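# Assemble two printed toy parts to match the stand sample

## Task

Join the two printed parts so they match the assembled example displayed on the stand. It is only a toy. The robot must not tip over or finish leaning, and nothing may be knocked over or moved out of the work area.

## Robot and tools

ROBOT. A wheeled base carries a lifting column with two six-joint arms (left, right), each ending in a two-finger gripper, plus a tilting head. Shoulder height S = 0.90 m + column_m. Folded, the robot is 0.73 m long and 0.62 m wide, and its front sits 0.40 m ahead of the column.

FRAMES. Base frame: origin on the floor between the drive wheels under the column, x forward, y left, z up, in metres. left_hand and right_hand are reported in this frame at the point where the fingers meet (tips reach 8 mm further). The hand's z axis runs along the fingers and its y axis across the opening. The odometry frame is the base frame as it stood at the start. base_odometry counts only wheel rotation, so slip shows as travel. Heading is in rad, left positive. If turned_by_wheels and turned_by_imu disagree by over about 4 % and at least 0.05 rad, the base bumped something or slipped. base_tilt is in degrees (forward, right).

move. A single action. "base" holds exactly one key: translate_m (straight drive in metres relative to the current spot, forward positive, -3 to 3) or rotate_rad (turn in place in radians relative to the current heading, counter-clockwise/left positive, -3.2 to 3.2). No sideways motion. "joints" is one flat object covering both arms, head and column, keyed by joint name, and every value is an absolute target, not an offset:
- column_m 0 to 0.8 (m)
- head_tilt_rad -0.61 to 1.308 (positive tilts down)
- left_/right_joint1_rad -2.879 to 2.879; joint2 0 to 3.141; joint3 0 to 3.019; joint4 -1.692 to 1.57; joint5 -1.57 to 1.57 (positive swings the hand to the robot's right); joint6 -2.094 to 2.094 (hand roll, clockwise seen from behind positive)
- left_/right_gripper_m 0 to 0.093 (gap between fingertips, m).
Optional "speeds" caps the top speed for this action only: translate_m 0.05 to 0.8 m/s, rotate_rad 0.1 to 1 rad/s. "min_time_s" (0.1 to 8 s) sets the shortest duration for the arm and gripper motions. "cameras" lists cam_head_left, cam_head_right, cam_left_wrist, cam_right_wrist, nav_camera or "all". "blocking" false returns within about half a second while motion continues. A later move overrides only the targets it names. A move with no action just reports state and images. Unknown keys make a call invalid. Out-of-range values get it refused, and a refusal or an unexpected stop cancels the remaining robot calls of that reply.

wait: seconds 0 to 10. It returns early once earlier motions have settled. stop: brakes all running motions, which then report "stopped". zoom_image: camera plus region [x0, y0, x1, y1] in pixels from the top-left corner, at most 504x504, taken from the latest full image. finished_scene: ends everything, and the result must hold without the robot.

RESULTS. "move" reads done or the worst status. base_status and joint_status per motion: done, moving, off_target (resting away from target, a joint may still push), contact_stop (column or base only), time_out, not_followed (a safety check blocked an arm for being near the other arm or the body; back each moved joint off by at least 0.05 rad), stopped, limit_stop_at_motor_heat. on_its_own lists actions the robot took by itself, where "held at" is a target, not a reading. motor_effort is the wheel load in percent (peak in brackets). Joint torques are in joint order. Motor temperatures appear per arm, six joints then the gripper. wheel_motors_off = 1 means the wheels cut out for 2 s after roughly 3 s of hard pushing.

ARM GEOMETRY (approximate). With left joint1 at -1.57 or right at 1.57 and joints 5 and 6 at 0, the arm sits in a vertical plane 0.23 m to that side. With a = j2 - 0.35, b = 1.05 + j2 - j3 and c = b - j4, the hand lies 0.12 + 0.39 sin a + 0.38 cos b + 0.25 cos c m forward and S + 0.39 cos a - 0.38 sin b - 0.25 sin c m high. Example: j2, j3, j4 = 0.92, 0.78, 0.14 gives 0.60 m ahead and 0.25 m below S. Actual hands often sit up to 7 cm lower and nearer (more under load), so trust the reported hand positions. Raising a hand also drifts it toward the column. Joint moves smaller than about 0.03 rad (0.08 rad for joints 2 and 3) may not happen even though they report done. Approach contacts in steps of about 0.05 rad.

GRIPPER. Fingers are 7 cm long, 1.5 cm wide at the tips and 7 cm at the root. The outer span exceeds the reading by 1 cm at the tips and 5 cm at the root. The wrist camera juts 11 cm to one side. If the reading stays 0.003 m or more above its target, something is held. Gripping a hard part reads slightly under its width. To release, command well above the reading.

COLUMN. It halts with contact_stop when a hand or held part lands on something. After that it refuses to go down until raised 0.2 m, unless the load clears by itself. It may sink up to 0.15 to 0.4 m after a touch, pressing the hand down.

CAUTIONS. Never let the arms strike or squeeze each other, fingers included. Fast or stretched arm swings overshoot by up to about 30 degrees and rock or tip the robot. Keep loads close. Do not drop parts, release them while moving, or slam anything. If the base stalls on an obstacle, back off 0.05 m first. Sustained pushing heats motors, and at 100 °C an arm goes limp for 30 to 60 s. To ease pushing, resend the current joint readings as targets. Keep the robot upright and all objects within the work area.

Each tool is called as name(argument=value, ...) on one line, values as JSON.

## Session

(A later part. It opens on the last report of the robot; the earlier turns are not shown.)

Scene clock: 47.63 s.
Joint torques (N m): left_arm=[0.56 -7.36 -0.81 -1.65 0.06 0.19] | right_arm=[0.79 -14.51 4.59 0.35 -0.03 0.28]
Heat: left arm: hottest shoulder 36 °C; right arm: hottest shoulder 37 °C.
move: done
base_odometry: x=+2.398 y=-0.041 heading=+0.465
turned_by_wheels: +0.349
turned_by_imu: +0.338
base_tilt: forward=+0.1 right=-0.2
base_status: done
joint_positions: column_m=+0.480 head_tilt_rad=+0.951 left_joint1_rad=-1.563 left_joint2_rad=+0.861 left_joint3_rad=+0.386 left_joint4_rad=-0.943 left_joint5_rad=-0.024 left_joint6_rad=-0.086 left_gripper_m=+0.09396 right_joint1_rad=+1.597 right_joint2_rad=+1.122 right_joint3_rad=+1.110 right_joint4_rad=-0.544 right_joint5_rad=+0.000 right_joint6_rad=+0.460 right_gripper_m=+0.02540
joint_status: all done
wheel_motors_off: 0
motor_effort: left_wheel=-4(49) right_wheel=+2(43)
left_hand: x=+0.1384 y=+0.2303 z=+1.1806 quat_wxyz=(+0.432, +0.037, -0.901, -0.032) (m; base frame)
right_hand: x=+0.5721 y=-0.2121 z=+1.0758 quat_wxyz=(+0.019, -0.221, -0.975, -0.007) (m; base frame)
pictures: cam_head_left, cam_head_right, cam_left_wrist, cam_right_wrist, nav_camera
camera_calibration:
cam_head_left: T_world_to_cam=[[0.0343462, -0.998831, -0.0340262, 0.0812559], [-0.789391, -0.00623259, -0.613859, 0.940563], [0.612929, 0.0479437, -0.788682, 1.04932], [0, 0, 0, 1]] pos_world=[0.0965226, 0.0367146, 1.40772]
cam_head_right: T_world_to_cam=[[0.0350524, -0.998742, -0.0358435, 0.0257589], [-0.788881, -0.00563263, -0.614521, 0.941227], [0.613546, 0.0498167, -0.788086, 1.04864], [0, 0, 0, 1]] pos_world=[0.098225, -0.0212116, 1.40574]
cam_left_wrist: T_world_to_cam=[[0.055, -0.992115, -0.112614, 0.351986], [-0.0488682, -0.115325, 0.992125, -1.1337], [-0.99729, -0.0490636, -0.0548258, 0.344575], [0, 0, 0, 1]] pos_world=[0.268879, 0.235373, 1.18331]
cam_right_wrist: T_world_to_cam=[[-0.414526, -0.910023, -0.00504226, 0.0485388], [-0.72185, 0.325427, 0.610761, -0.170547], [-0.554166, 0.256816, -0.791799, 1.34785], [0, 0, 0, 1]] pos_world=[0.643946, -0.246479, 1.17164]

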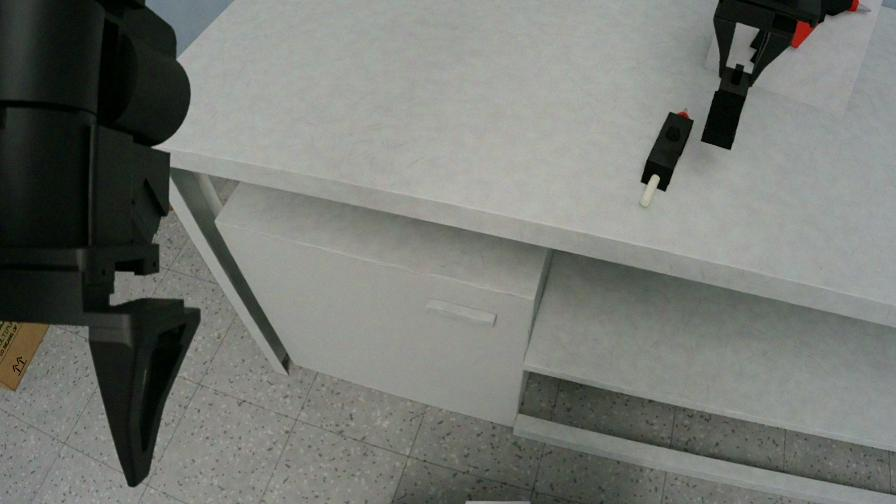

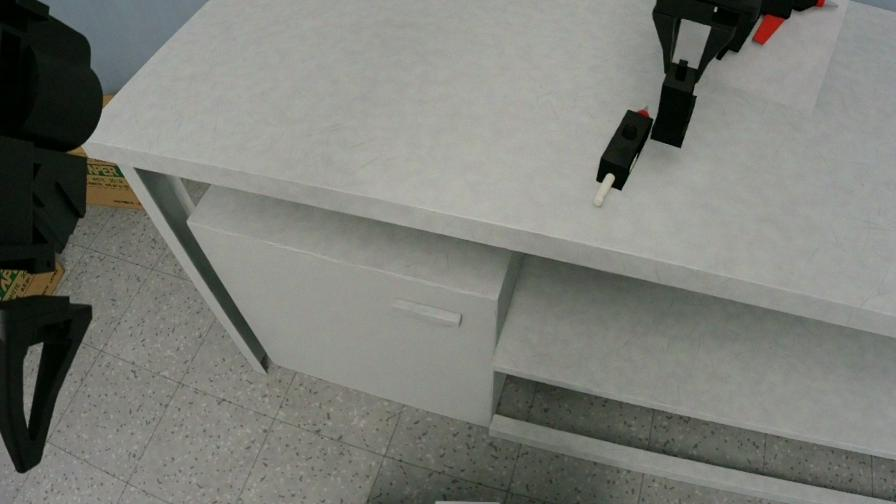

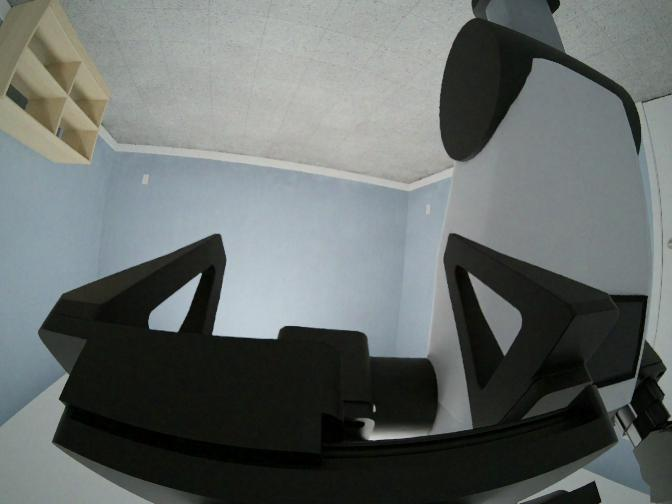

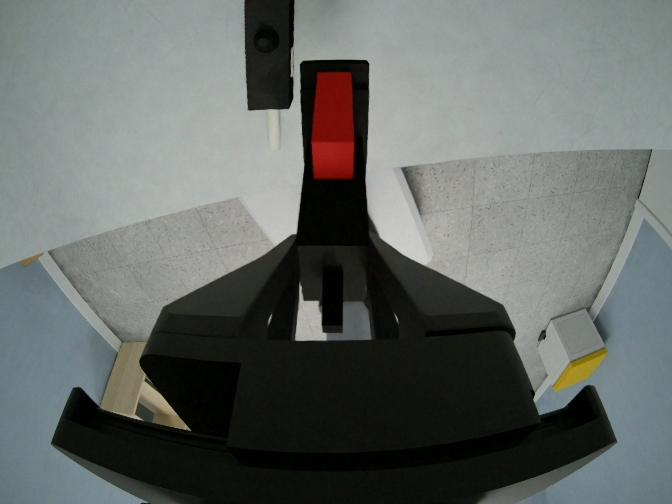

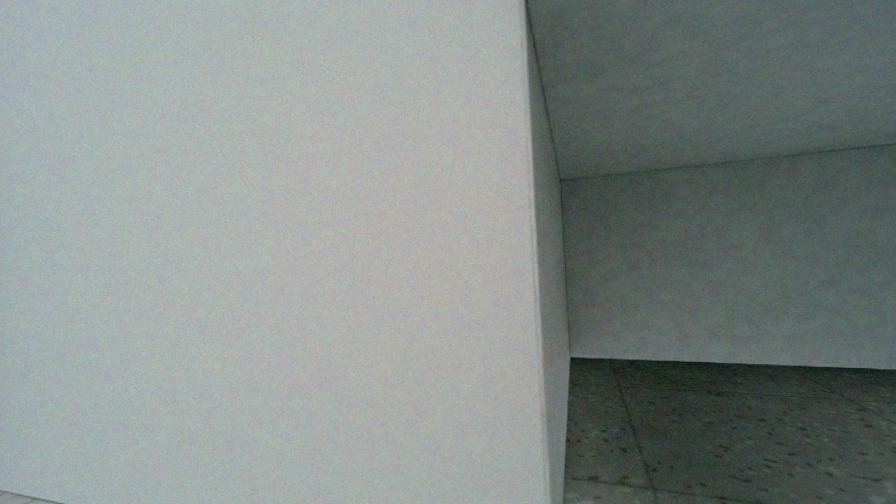

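move(joints={"right_joint1_rad":1.635,"right_joint2_rad":1.205,"right_joint3_rad":1.3335,"right_joint4_rad":-0.649,"right_joint6_rad":0.53}, min_time_s=2, cameras=["cam_head_left","cam_head_right","cam_right_wrist"])

zoom_image(camera="cam_head_left", region=[620, 60, 780, 220])

zoom_image(camera="cam_head_right", region=[580, 50, 740, 210])

zoom_image(camera="cam_right_wrist", region=[220, 0, 420, 200])

Scene clock: 52.60 s.
Joint torques (N m): left_arm=[0.56 -7 -1.02 -1.76 0.09 0.12] | right_arm=[1.55 -16.15 6.22 -0.27 -0.03 0.25]
Heat: left arm: hottest shoulder 36 °C; right arm: hottest shoulder 37 °C.
move: done
base_odometry: x=+2.398 y=-0.041 heading=+0.465
turned_by_wheels: +0.000
turned_by_imu: +0.001
base_tilt: forward=+0.0 right=-0.2
base_status: not commanded
joint_positions: column_m=+0.480 head_tilt_rad=+0.951 left_joint1_rad=-1.563 left_joint2_rad=+0.861 left_joint3_rad=+0.386 left_joint4_rad=-0.943 left_joint5_rad=-0.024 left_joint6_rad=-0.086 left_gripper_m=+0.09396 right_joint1_rad=+1.622 right_joint2_rad=+1.204 right_joint3_rad=+1.295 right_joint4_rad=-0.640 right_joint5_rad=+0.000 right_joint6_rad=+0.518 right_gripper_m=+0.02540
joint_status: all done
wheel_motors_off: 0
motor_effort: left_wheel=-4(4) right_wheel=+3(4)
left_hand: x=+0.1384 y=+0.2303 z=+1.1806 quat_wxyz=(+0.432, +0.037, -0.901, -0.032) (m; base frame)
right_hand: x=+0.6285 y=-0.1977 z=+1.0745 quat_wxyz=(+0.018, -0.243, -0.970, -0.018) (m; base frame)
pictures: cam_head_left, cam_head_right, cam_right_wrist
camera_calibration:
cam_head_left: T_world_to_cam=[[0.0343462, -0.998831, -0.0340262, 0.0812559], [-0.789391, -0.00623259, -0.613859, 0.940563], [0.612929, 0.0479437, -0.788682, 1.04932], [0, 0, 0, 1]] pos_world=[0.0965226, 0.0367146, 1.40772]
cam_head_right: T_world_to_cam=[[0.0350524, -0.998742, -0.0358435, 0.0257589], [-0.788881, -0.00563263, -0.614521, 0.941227], [0.613546, 0.0498167, -0.788086, 1.04864], [0, 0, 0, 1]] pos_world=[0.098225, -0.0212116, 1.40574]
cam_right_wrist: T_world_to_cam=[[-0.455484, -0.88987, -0.0257823, 0.136994], [-0.710068, 0.345678, 0.613441, -0.139988], [-0.536971, 0.29772, -0.789319, 1.36896], [0, 0, 0, 1]] pos_world=[0.69809, -0.23727, 1.16995]

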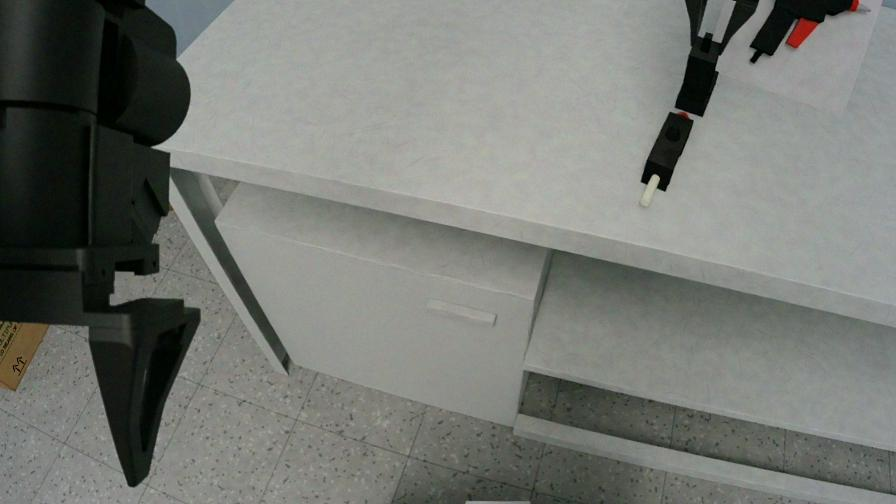

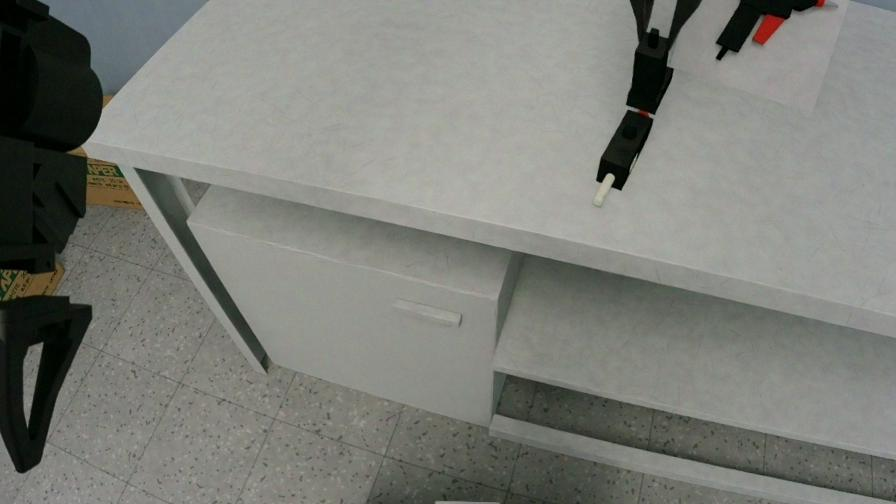

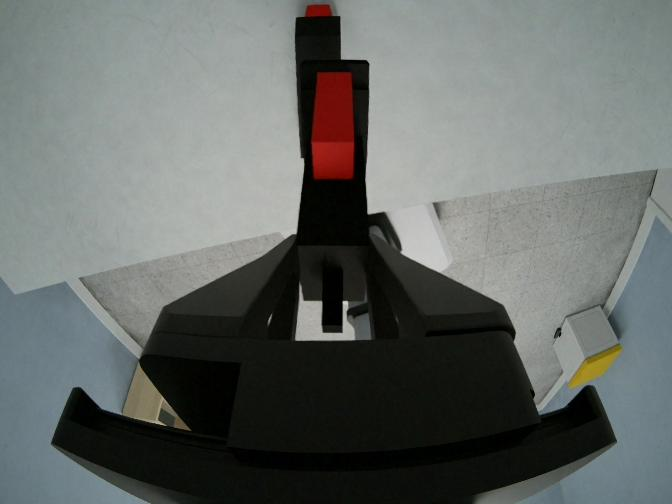

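Scaled by 3.150.

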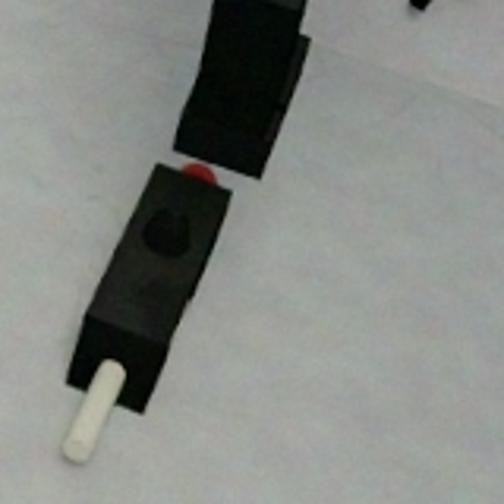

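Scaled by 3.150.

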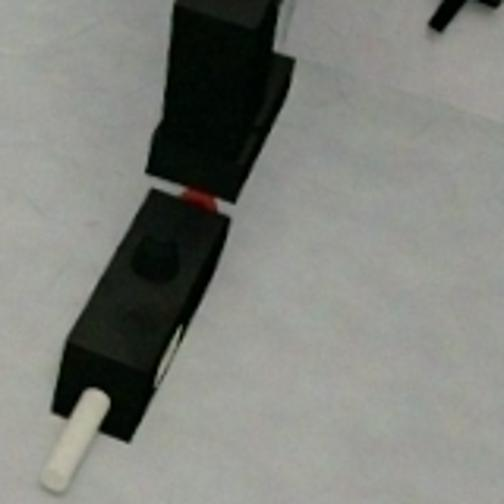

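Scaled by 2.520 from the camera's 672x504 image, which has a finer 960x720 frame.

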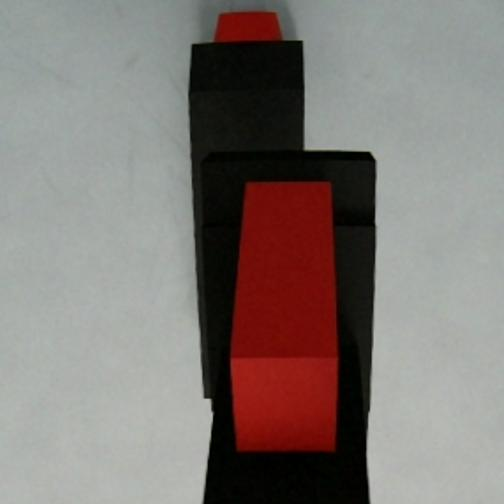

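move(joints={"right_joint1_rad":1.653}, base={"translate_m":0.009}, speeds={"translate_m":0.05})

move(joints={"column_m":0.45}, cameras=["cam_head_left","cam_head_right","cam_right_wrist"])

zoom_image(camera="cam_head_left", region=[620, 30, 780, 190])

zoom_image(camera="cam_head_right", region=[580, 30, 740, 190])

zoom_image(camera="cam_right_wrist", region=[220, 0, 420, 200])

Scene clock: 56.33 s.
Joint torques (N m): left_arm=[0.38 -7.88 -1.06 -1.74 0.06 0.17] | right_arm=[1.14 -16.26 5.46 -0.29 -0.05 0.28]
Heat: left arm: hottest shoulder 36 °C; right arm: hottest shoulder 37 °C.
move: done
base_odometry: x=+2.406 y=-0.038 heading=+0.465
turned_by_wheels: +0.000
turned_by_imu: +0.001
base_tilt: forward=+0.0 right=-0.1
base_status: done
joint_positions: column_m=+0.480 head_tilt_rad=+0.951 left_joint1_rad=-1.563 left_joint2_rad=+0.861 left_joint3_rad=+0.388 left_joint4_rad=-0.943 left_joint5_rad=-0.024 left_joint6_rad=-0.086 left_gripper_m=+0.09396 right_joint1_rad=+1.647 right_joint2_rad=+1.207 right_joint3_rad=+1.302 right_joint4_rad=-0.643 right_joint5_rad=+0.000 right_joint6_rad=+0.518 right_gripper_m=+0.02540
joint_status: all done
wheel_motors_off: 0
motor_effort: left_wheel=+2(43) right_wheel=+3(47)
left_hand: x=+0.1394 y=+0.2303 z=+1.1802 quat_wxyz=(+0.431, +0.037, -0.901, -0.032) (m; base frame)
right_hand: x=+0.6300 y=-0.1844 z=+1.0748 quat_wxyz=(+0.021, -0.237, -0.971, -0.028) (m; base frame)
pictures: none

Scene clock: 57.30 s.
Joint torques (N m): left_arm=[0.67 -6.53 -0.96 -1.69 0.08 0.16] | right_arm=[0.97 -16.09 5.72 -0.1 -0.07 0.24]
Heat: left arm: hottest shoulder 36 °C; right arm: hottest shoulder 37 °C.
move: done
base_odometry: x=+2.406 y=-0.038 heading=+0.465
turned_by_wheels: +0.000
turned_by_imu: +0.000
base_tilt: forward=+0.0 right=+0.0
base_status: not commanded
joint_positions: column_m=+0.450 head_tilt_rad=+0.951 left_joint1_rad=-1.563 left_joint2_rad=+0.861 left_joint3_rad=+0.388 left_joint4_rad=-0.943 left_joint5_rad=-0.024 left_joint6_rad=-0.086 left_gripper_m=+0.09396 right_joint1_rad=+1.647 right_joint2_rad=+1.208 right_joint3_rad=+1.302 right_joint4_rad=-0.643 right_joint5_rad=+0.000 right_joint6_rad=+0.518 right_gripper_m=+0.02540
joint_status: all done
wheel_motors_off: 0
motor_effort: left_wheel=+2(3) right_wheel=+5(5)
left_hand: x=+0.1394 y=+0.2303 z=+1.1504 quat_wxyz=(+0.431, +0.037, -0.901, -0.032) (m; base frame)
right_hand: x=+0.6300 y=-0.1844 z=+1.0446 quat_wxyz=(+0.021, -0.237, -0.971, -0.028) (m; base frame)
pictures: cam_head_left, cam_head_right, cam_right_wrist
camera_calibration:
cam_head_left: T_world_to_cam=[[0.0343436, -0.998831, -0.034028, 0.0802412], [-0.789477, -0.0062362, -0.613748, 0.922065], [0.612818, 0.0479427, -0.788768, 1.02587], [0, 0, 0, 1]] pos_world=[0.0965233, 0.0367146, 1.37782]
cam_head_right: T_world_to_cam=[[0.0350495, -0.998743, -0.0358454, 0.02469], [-0.788967, -0.00563623, -0.61441, 0.92271], [0.613435, 0.0498156, -0.788172, 1.0252], [0, 0, 0, 1]] pos_world=[0.0982258, -0.0212115, 1.37584]
cam_right_wrist: T_world_to_cam=[[-0.444955, -0.894449, -0.0444535, 0.160752], [-0.713773, 0.324222, 0.620812, -0.134575], [-0.540872, 0.307963, -0.782698, 1.3397], [0, 0, 0, 1]] pos_world=[0.700079, -0.225163, 1.13927]

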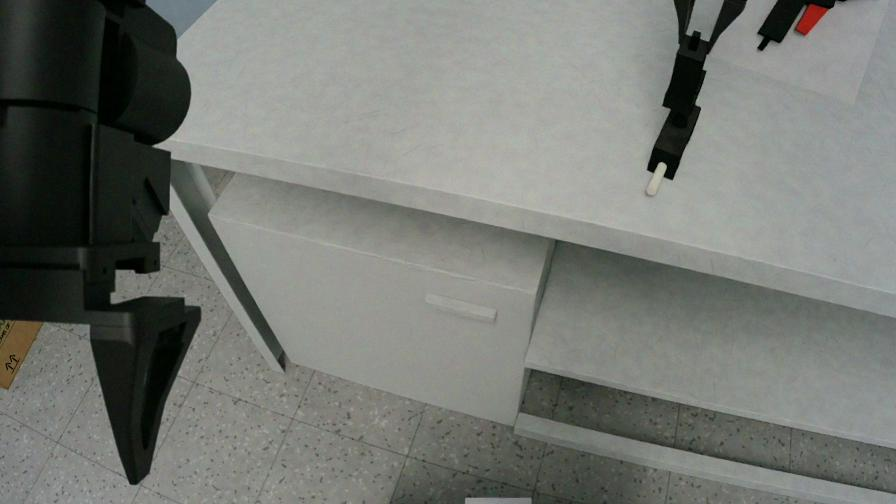

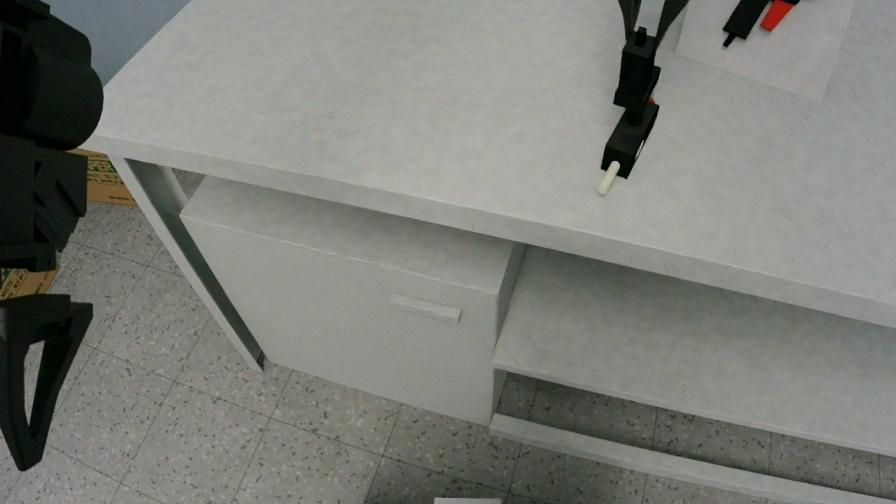

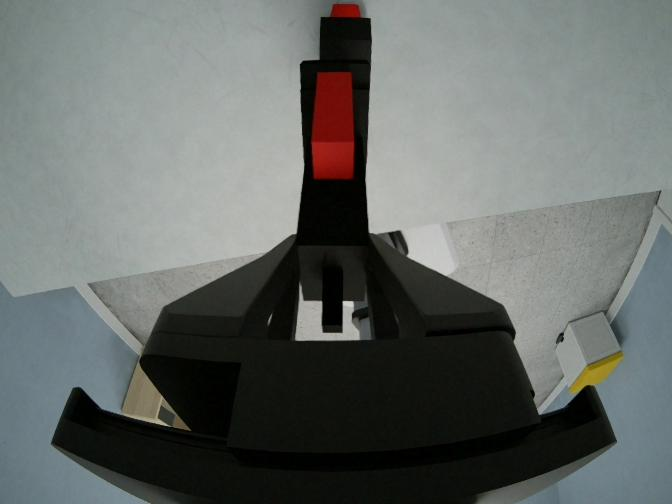

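Scaled by 3.150.

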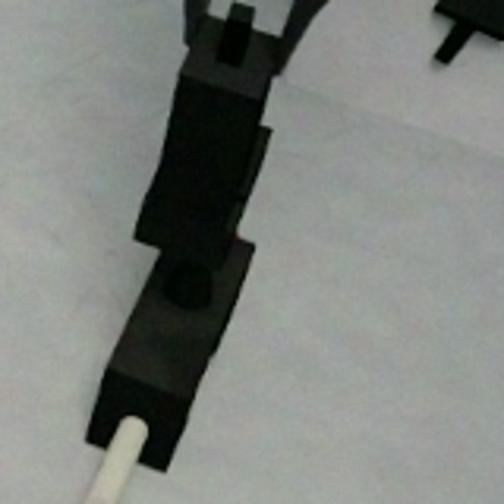

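Scaled by 3.150.

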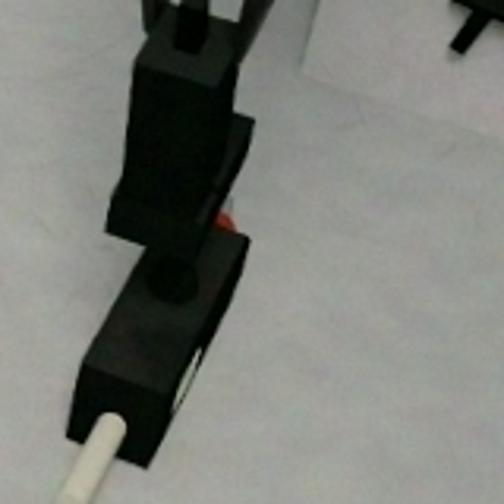

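Scaled by 2.520 from the camera's 672x504 image, which has a finer 960x720 frame.

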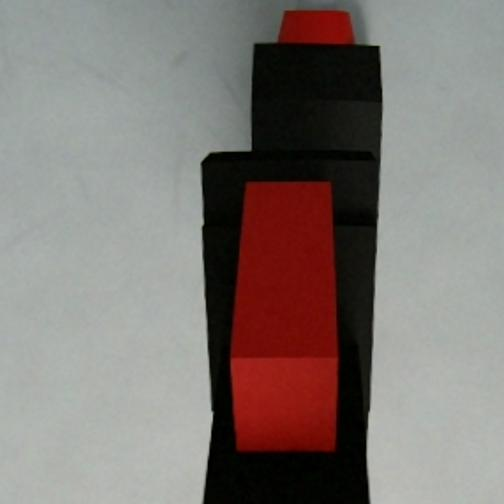

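move(joints={"right_joint1_rad":1.595})

move(joints={"right_joint1_rad":1.647})

move(joints={"column_m":0.43}, cameras=["cam_head_left","cam_head_right","cam_right_wrist"])

zoom_image(camera="cam_head_left", region=[620, 20, 780, 180])

zoom_image(camera="cam_head_right", region=[580, 20, 740, 180])

zoom_image(camera="cam_right_wrist", region=[220, 0, 420, 200])

Scene clock: 60.10 s.
Joint torques (N m): left_arm=[0.85 -7.41 -1.17 -1.8 0.08 0.13] | right_arm=[0.38 -16.09 5.76 -0.32 -0.05 0.27]
Heat: left arm: hottest shoulder 36 °C; right arm: hottest shoulder 37 °C.
move: done
base_odometry: x=+2.406 y=-0.038 heading=+0.465
turned_by_wheels: +0.000
turned_by_imu: +0.000
base_tilt: forward=-0.1 right=+0.0
base_status: not commanded
joint_positions: column_m=+0.450 head_tilt_rad=+0.951 left_joint1_rad=-1.563 left_joint2_rad=+0.861 left_joint3_rad=+0.388 left_joint4_rad=-0.943 left_joint5_rad=-0.024 left_joint6_rad=-0.086 left_gripper_m=+0.09396 right_joint1_rad=+1.595 right_joint2_rad=+1.208 right_joint3_rad=+1.302 right_joint4_rad=-0.643 right_joint5_rad=+0.000 right_joint6_rad=+0.518 right_gripper_m=+0.02540
joint_status: all done
wheel_motors_off: 0
motor_effort: left_wheel=+2(3) right_wheel=+6(6)
left_hand: x=+0.1394 y=+0.2303 z=+1.1504 quat_wxyz=(+0.431, +0.037, -0.901, -0.032) (m; base frame)
right_hand: x=+0.6307 y=-0.2123 z=+1.0435 quat_wxyz=(+0.015, -0.250, -0.968, -0.007) (m; base frame)
pictures: none

Scene clock: 60.87 s.
Joint torques (N m): left_arm=[0.73 -7.3 -1.11 -1.77 0.11 0.14] | right_arm=[1.08 -15.91 5.91 -0.32 -0.04 0.31]
Heat: left arm: hottest shoulder 36 °C; right arm: hottest shoulder 37 °C.
move: done
base_odometry: x=+2.406 y=-0.038 heading=+0.465
turned_by_wheels: +0.000
turned_by_imu: +0.000
base_tilt: forward=+0.0 right=-0.1
base_status: not commanded
joint_positions: column_m=+0.450 head_tilt_rad=+0.951 left_joint1_rad=-1.563 left_joint2_rad=+0.861 left_joint3_rad=+0.388 left_joint4_rad=-0.943 left_joint5_rad=-0.024 left_joint6_rad=-0.086 left_gripper_m=+0.09396 right_joint1_rad=+1.646 right_joint2_rad=+1.208 right_joint3_rad=+1.302 right_joint4_rad=-0.643 right_joint5_rad=+0.000 right_joint6_rad=+0.519 right_gripper_m=+0.02540
joint_status: all done
wheel_motors_off: 0
motor_effort: left_wheel=+2(3) right_wheel=+5(6)
left_hand: x=+0.1394 y=+0.2303 z=+1.1504 quat_wxyz=(+0.431, +0.037, -0.901, -0.032) (m; base frame)
right_hand: x=+0.6300 y=-0.1847 z=+1.0446 quat_wxyz=(+0.021, -0.238, -0.971, -0.028) (m; base frame)
pictures: none

Scene clock: 61.73 s.
Joint torques (N m): left_arm=[0.26 -7.36 -1.01 -1.66 0.09 0.15] | right_arm=[0.79 -16.21 5.55 -0.03 -0.04 0.25]
Heat: left arm: hottest shoulder 36 °C; right arm: hottest shoulder 37 °C.
move: done
base_odometry: x=+2.406 y=-0.038 heading=+0.465
turned_by_wheels: +0.000
turned_by_imu: +0.000
base_tilt: forward=+0.0 right=+0.0
base_status: not commanded
joint_positions: column_m=+0.430 head_tilt_rad=+0.951 left_joint1_rad=-1.563 left_joint2_rad=+0.861 left_joint3_rad=+0.388 left_joint4_rad=-0.943 left_joint5_rad=-0.024 left_joint6_rad=-0.086 left_gripper_m=+0.09396 right_joint1_rad=+1.646 right_joint2_rad=+1.210 right_joint3_rad=+1.302 right_joint4_rad=-0.643 right_joint5_rad=+0.000 right_joint6_rad=+0.519 right_gripper_m=+0.02540
joint_status: all done
wheel_motors_off: 0
motor_effort: left_wheel=+2(3) right_wheel=+6(7)
left_hand: x=+0.1394 y=+0.2303 z=+1.1304 quat_wxyz=(+0.431, +0.037, -0.901, -0.032) (m; base frame)
right_hand: x=+0.6295 y=-0.1846 z=+1.0238 quat_wxyz=(+0.021, -0.238, -0.971, -0.028) (m; base frame)
pictures: cam_head_left, cam_head_right, cam_right_wrist
camera_calibration:
cam_head_left: T_world_to_cam=[[0.0343436, -0.998831, -0.034028, 0.0795606], [-0.789477, -0.0062362, -0.613748, 0.90979], [0.612818, 0.0479427, -0.788768, 1.01009], [0, 0, 0, 1]] pos_world=[0.0965233, 0.0367146, 1.35782]
cam_head_right: T_world_to_cam=[[0.0350495, -0.998743, -0.0358454, 0.0239731], [-0.788967, -0.00563623, -0.61441, 0.910422], [0.613435, 0.0498156, -0.788172, 1.00944], [0, 0, 0, 1]] pos_world=[0.0982258, -0.0212115, 1.35584]
cam_right_wrist: T_world_to_cam=[[-0.445733, -0.894131, -0.0430182, 0.158521], [-0.712523, 0.32529, 0.621689, -0.123363], [-0.541878, 0.307759, -0.782082, 1.32321], [0, 0, 0, 1]] pos_world=[0.699779, -0.225363, 1.11837]

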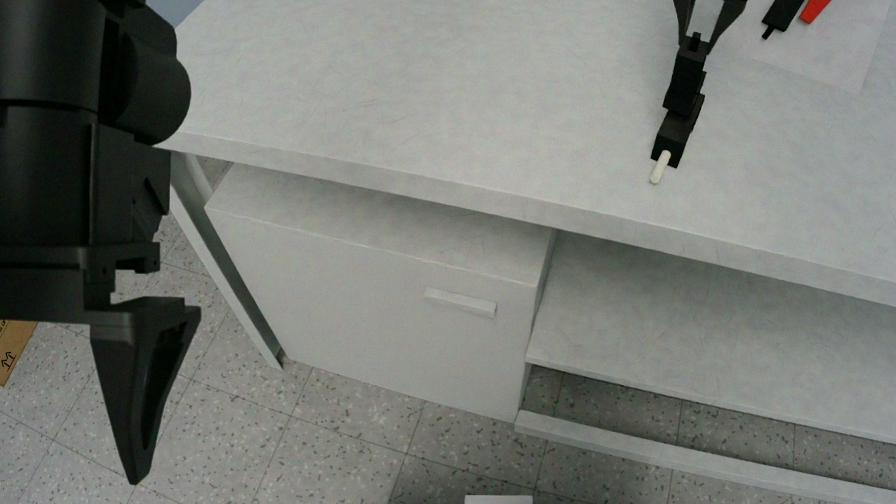

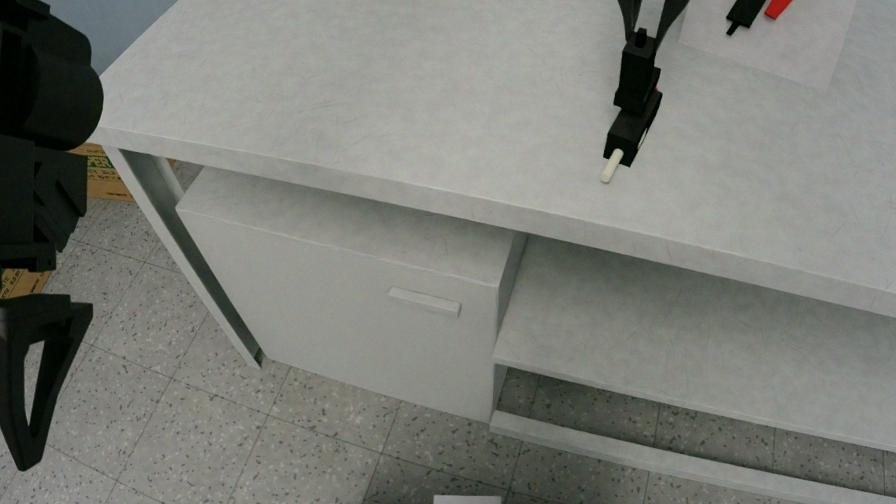

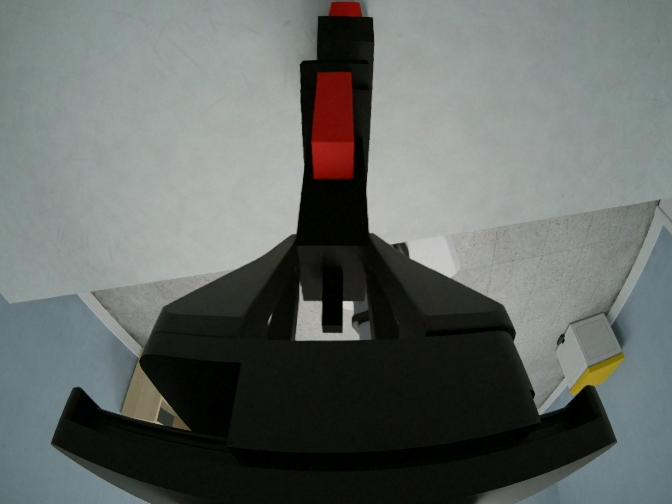

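Scaled by 3.150.

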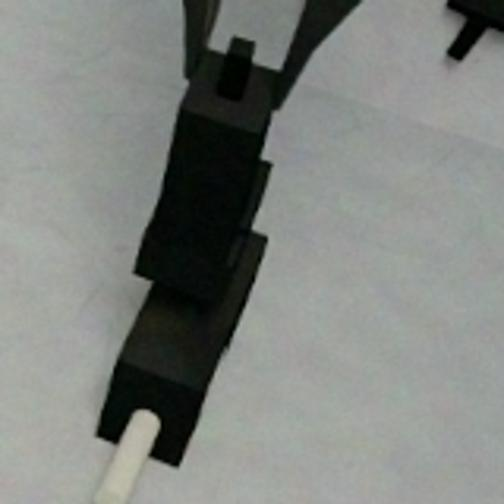

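Scaled by 3.150.

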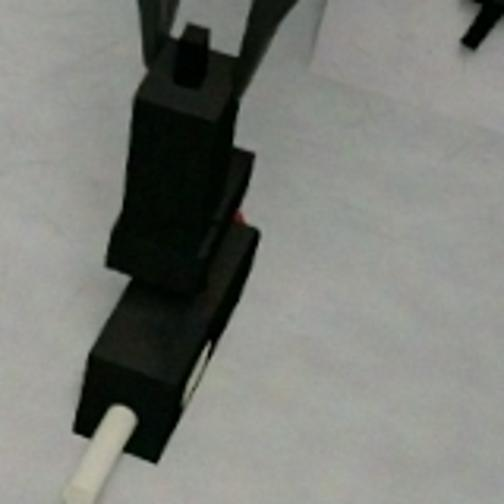

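Scaled by 2.520 from the camera's 672x504 image, which has a finer 960x720 frame.

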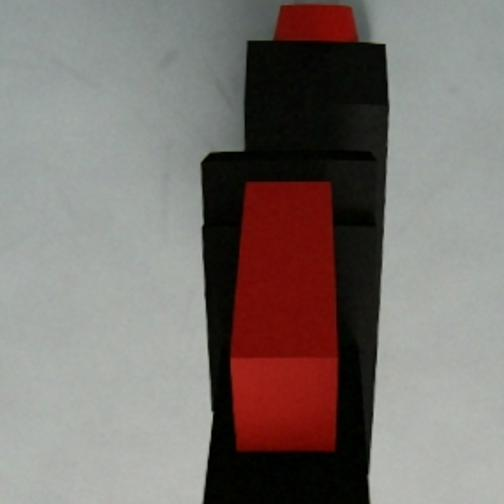

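move(joints={"right_joint1_rad":1.59,"right_joint6_rad":0.58})

move(joints={"right_joint1_rad":1.638,"right_joint6_rad":0.545}, cameras=["cam_head_left","cam_head_right","cam_right_wrist"])

zoom_image(camera="cam_head_left", region=[620, 20, 780, 180])

zoom_image(camera="cam_right_wrist", region=[220, 0, 420, 200])

Scene clock: 63.63 s.
Joint torques (N m): left_arm=[0.62 -6.65 -1.03 -1.8 0.07 0.14] | right_arm=[0.38 -16.21 5.64 -0.36 -0.01 0.26]
Heat: left arm: hottest shoulder 36 °C; right arm: hottest shoulder 38 °C.
move: done
base_odometry: x=+2.406 y=-0.038 heading=+0.465
turned_by_wheels: +0.000
turned_by_imu: +0.000
base_tilt: forward=-0.1 right=-0.1
base_status: not commanded
joint_positions: column_m=+0.430 head_tilt_rad=+0.951 left_joint1_rad=-1.563 left_joint2_rad=+0.861 left_joint3_rad=+0.388 left_joint4_rad=-0.943 left_joint5_rad=-0.024 left_joint6_rad=-0.086 left_gripper_m=+0.09396 right_joint1_rad=+1.589 right_joint2_rad=+1.210 right_joint3_rad=+1.302 right_joint4_rad=-0.643 right_joint5_rad=+0.000 right_joint6_rad=+0.569 right_gripper_m=+0.02540
joint_status: all done
wheel_motors_off: 0
motor_effort: left_wheel=+2(3) right_wheel=+6(6)
left_hand: x=+0.1394 y=+0.2303 z=+1.1304 quat_wxyz=(+0.431, +0.037, -0.901, -0.032) (m; base frame)
right_hand: x=+0.6303 y=-0.2154 z=+1.0226 quat_wxyz=(+0.015, -0.276, -0.961, -0.004) (m; base frame)
pictures: none

Scene clock: 64.40 s.
Joint torques (N m): left_arm=[0.26 -6.83 -1.02 -1.77 0.1 0.15] | right_arm=[0.79 -16.79 5.56 -0.17 -0.03 0.11]
Heat: left arm: hottest shoulder 36 °C; right arm: hottest shoulder 38 °C.
move: done
base_odometry: x=+2.406 y=-0.038 heading=+0.465
turned_by_wheels: +0.000
turned_by_imu: +0.000
base_tilt: forward=+0.0 right=+0.0
base_status: not commanded
joint_positions: column_m=+0.430 head_tilt_rad=+0.951 left_joint1_rad=-1.563 left_joint2_rad=+0.861 left_joint3_rad=+0.388 left_joint4_rad=-0.943 left_joint5_rad=-0.024 left_joint6_rad=-0.086 left_gripper_m=+0.09396 right_joint1_rad=+1.637 right_joint2_rad=+1.210 right_joint3_rad=+1.302 right_joint4_rad=-0.643 right_joint5_rad=+0.000 right_joint6_rad=+0.545 right_gripper_m=+0.02540
joint_status: all done
wheel_motors_off: 0
motor_effort: left_wheel=+2(3) right_wheel=+5(7)
left_hand: x=+0.1394 y=+0.2303 z=+1.1304 quat_wxyz=(+0.431, +0.037, -0.901, -0.032) (m; base frame)
right_hand: x=+0.6297 y=-0.1898 z=+1.0235 quat_wxyz=(+0.021, -0.253, -0.967, -0.023) (m; base frame)
pictures: cam_head_left, cam_head_right, cam_right_wrist
camera_calibration:
cam_head_left: T_world_to_cam=[[0.0343436, -0.998831, -0.034028, 0.0795606], [-0.789477, -0.0062362, -0.613748, 0.90979], [0.612818, 0.0479427, -0.788768, 1.01009], [0, 0, 0, 1]] pos_world=[0.0965233, 0.0367146, 1.35782]
cam_head_right: T_world_to_cam=[[0.0350495, -0.998743, -0.0358454, 0.0239731], [-0.788967, -0.00563623, -0.61441, 0.910422], [0.613435, 0.0498156, -0.788172, 1.00944], [0, 0, 0, 1]] pos_world=[0.0982258, -0.0212115, 1.35584]
cam_right_wrist: T_world_to_cam=[[-0.473325, -0.880219, -0.0343192, 0.165052], [-0.701076, 0.352832, 0.619679, -0.1213], [-0.533344, 0.31737, -0.784105, 1.32321], [0, 0, 0, 1]] pos_world=[0.698808, -0.231866, 1.11836]

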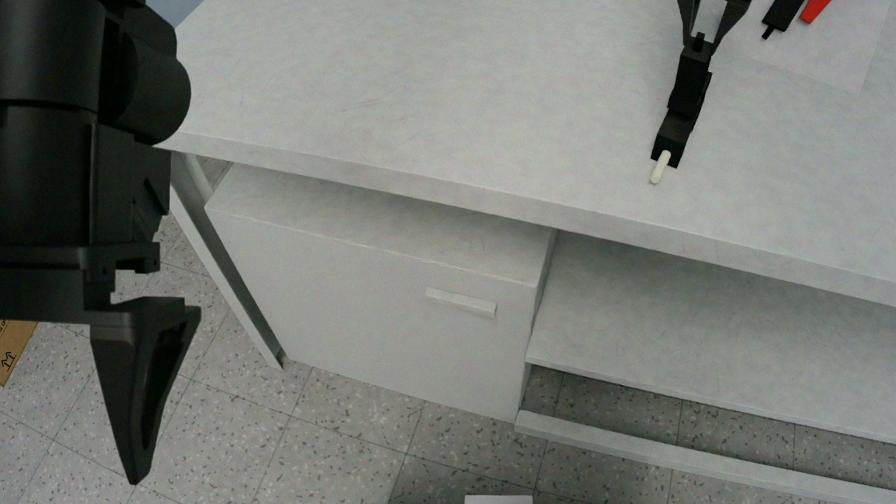

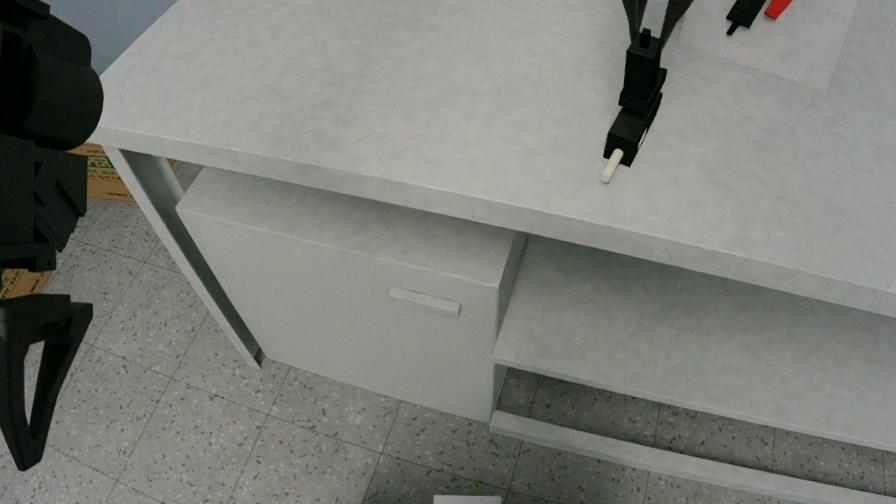

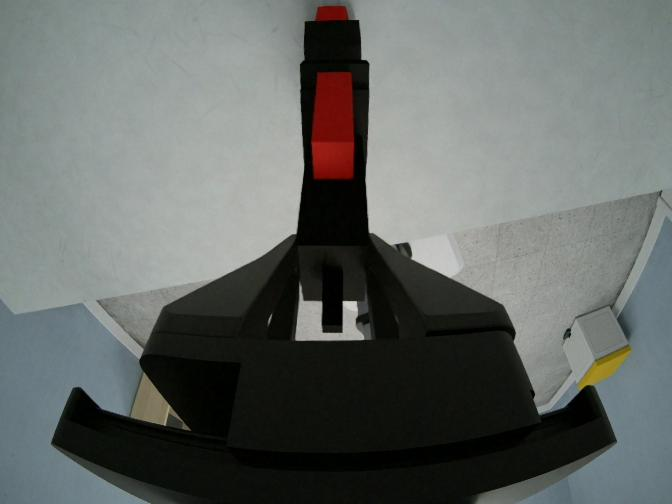

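Scaled by 3.150.

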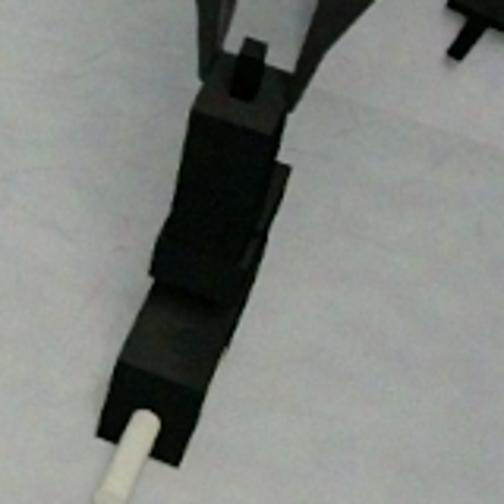

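Scaled by 2.520 from the camera's 672x504 image, which has a finer 960x720 frame.

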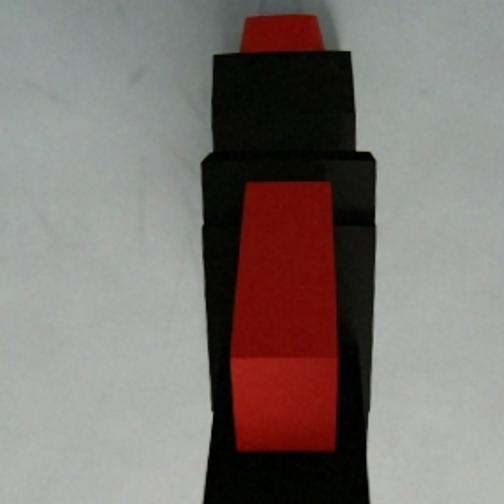

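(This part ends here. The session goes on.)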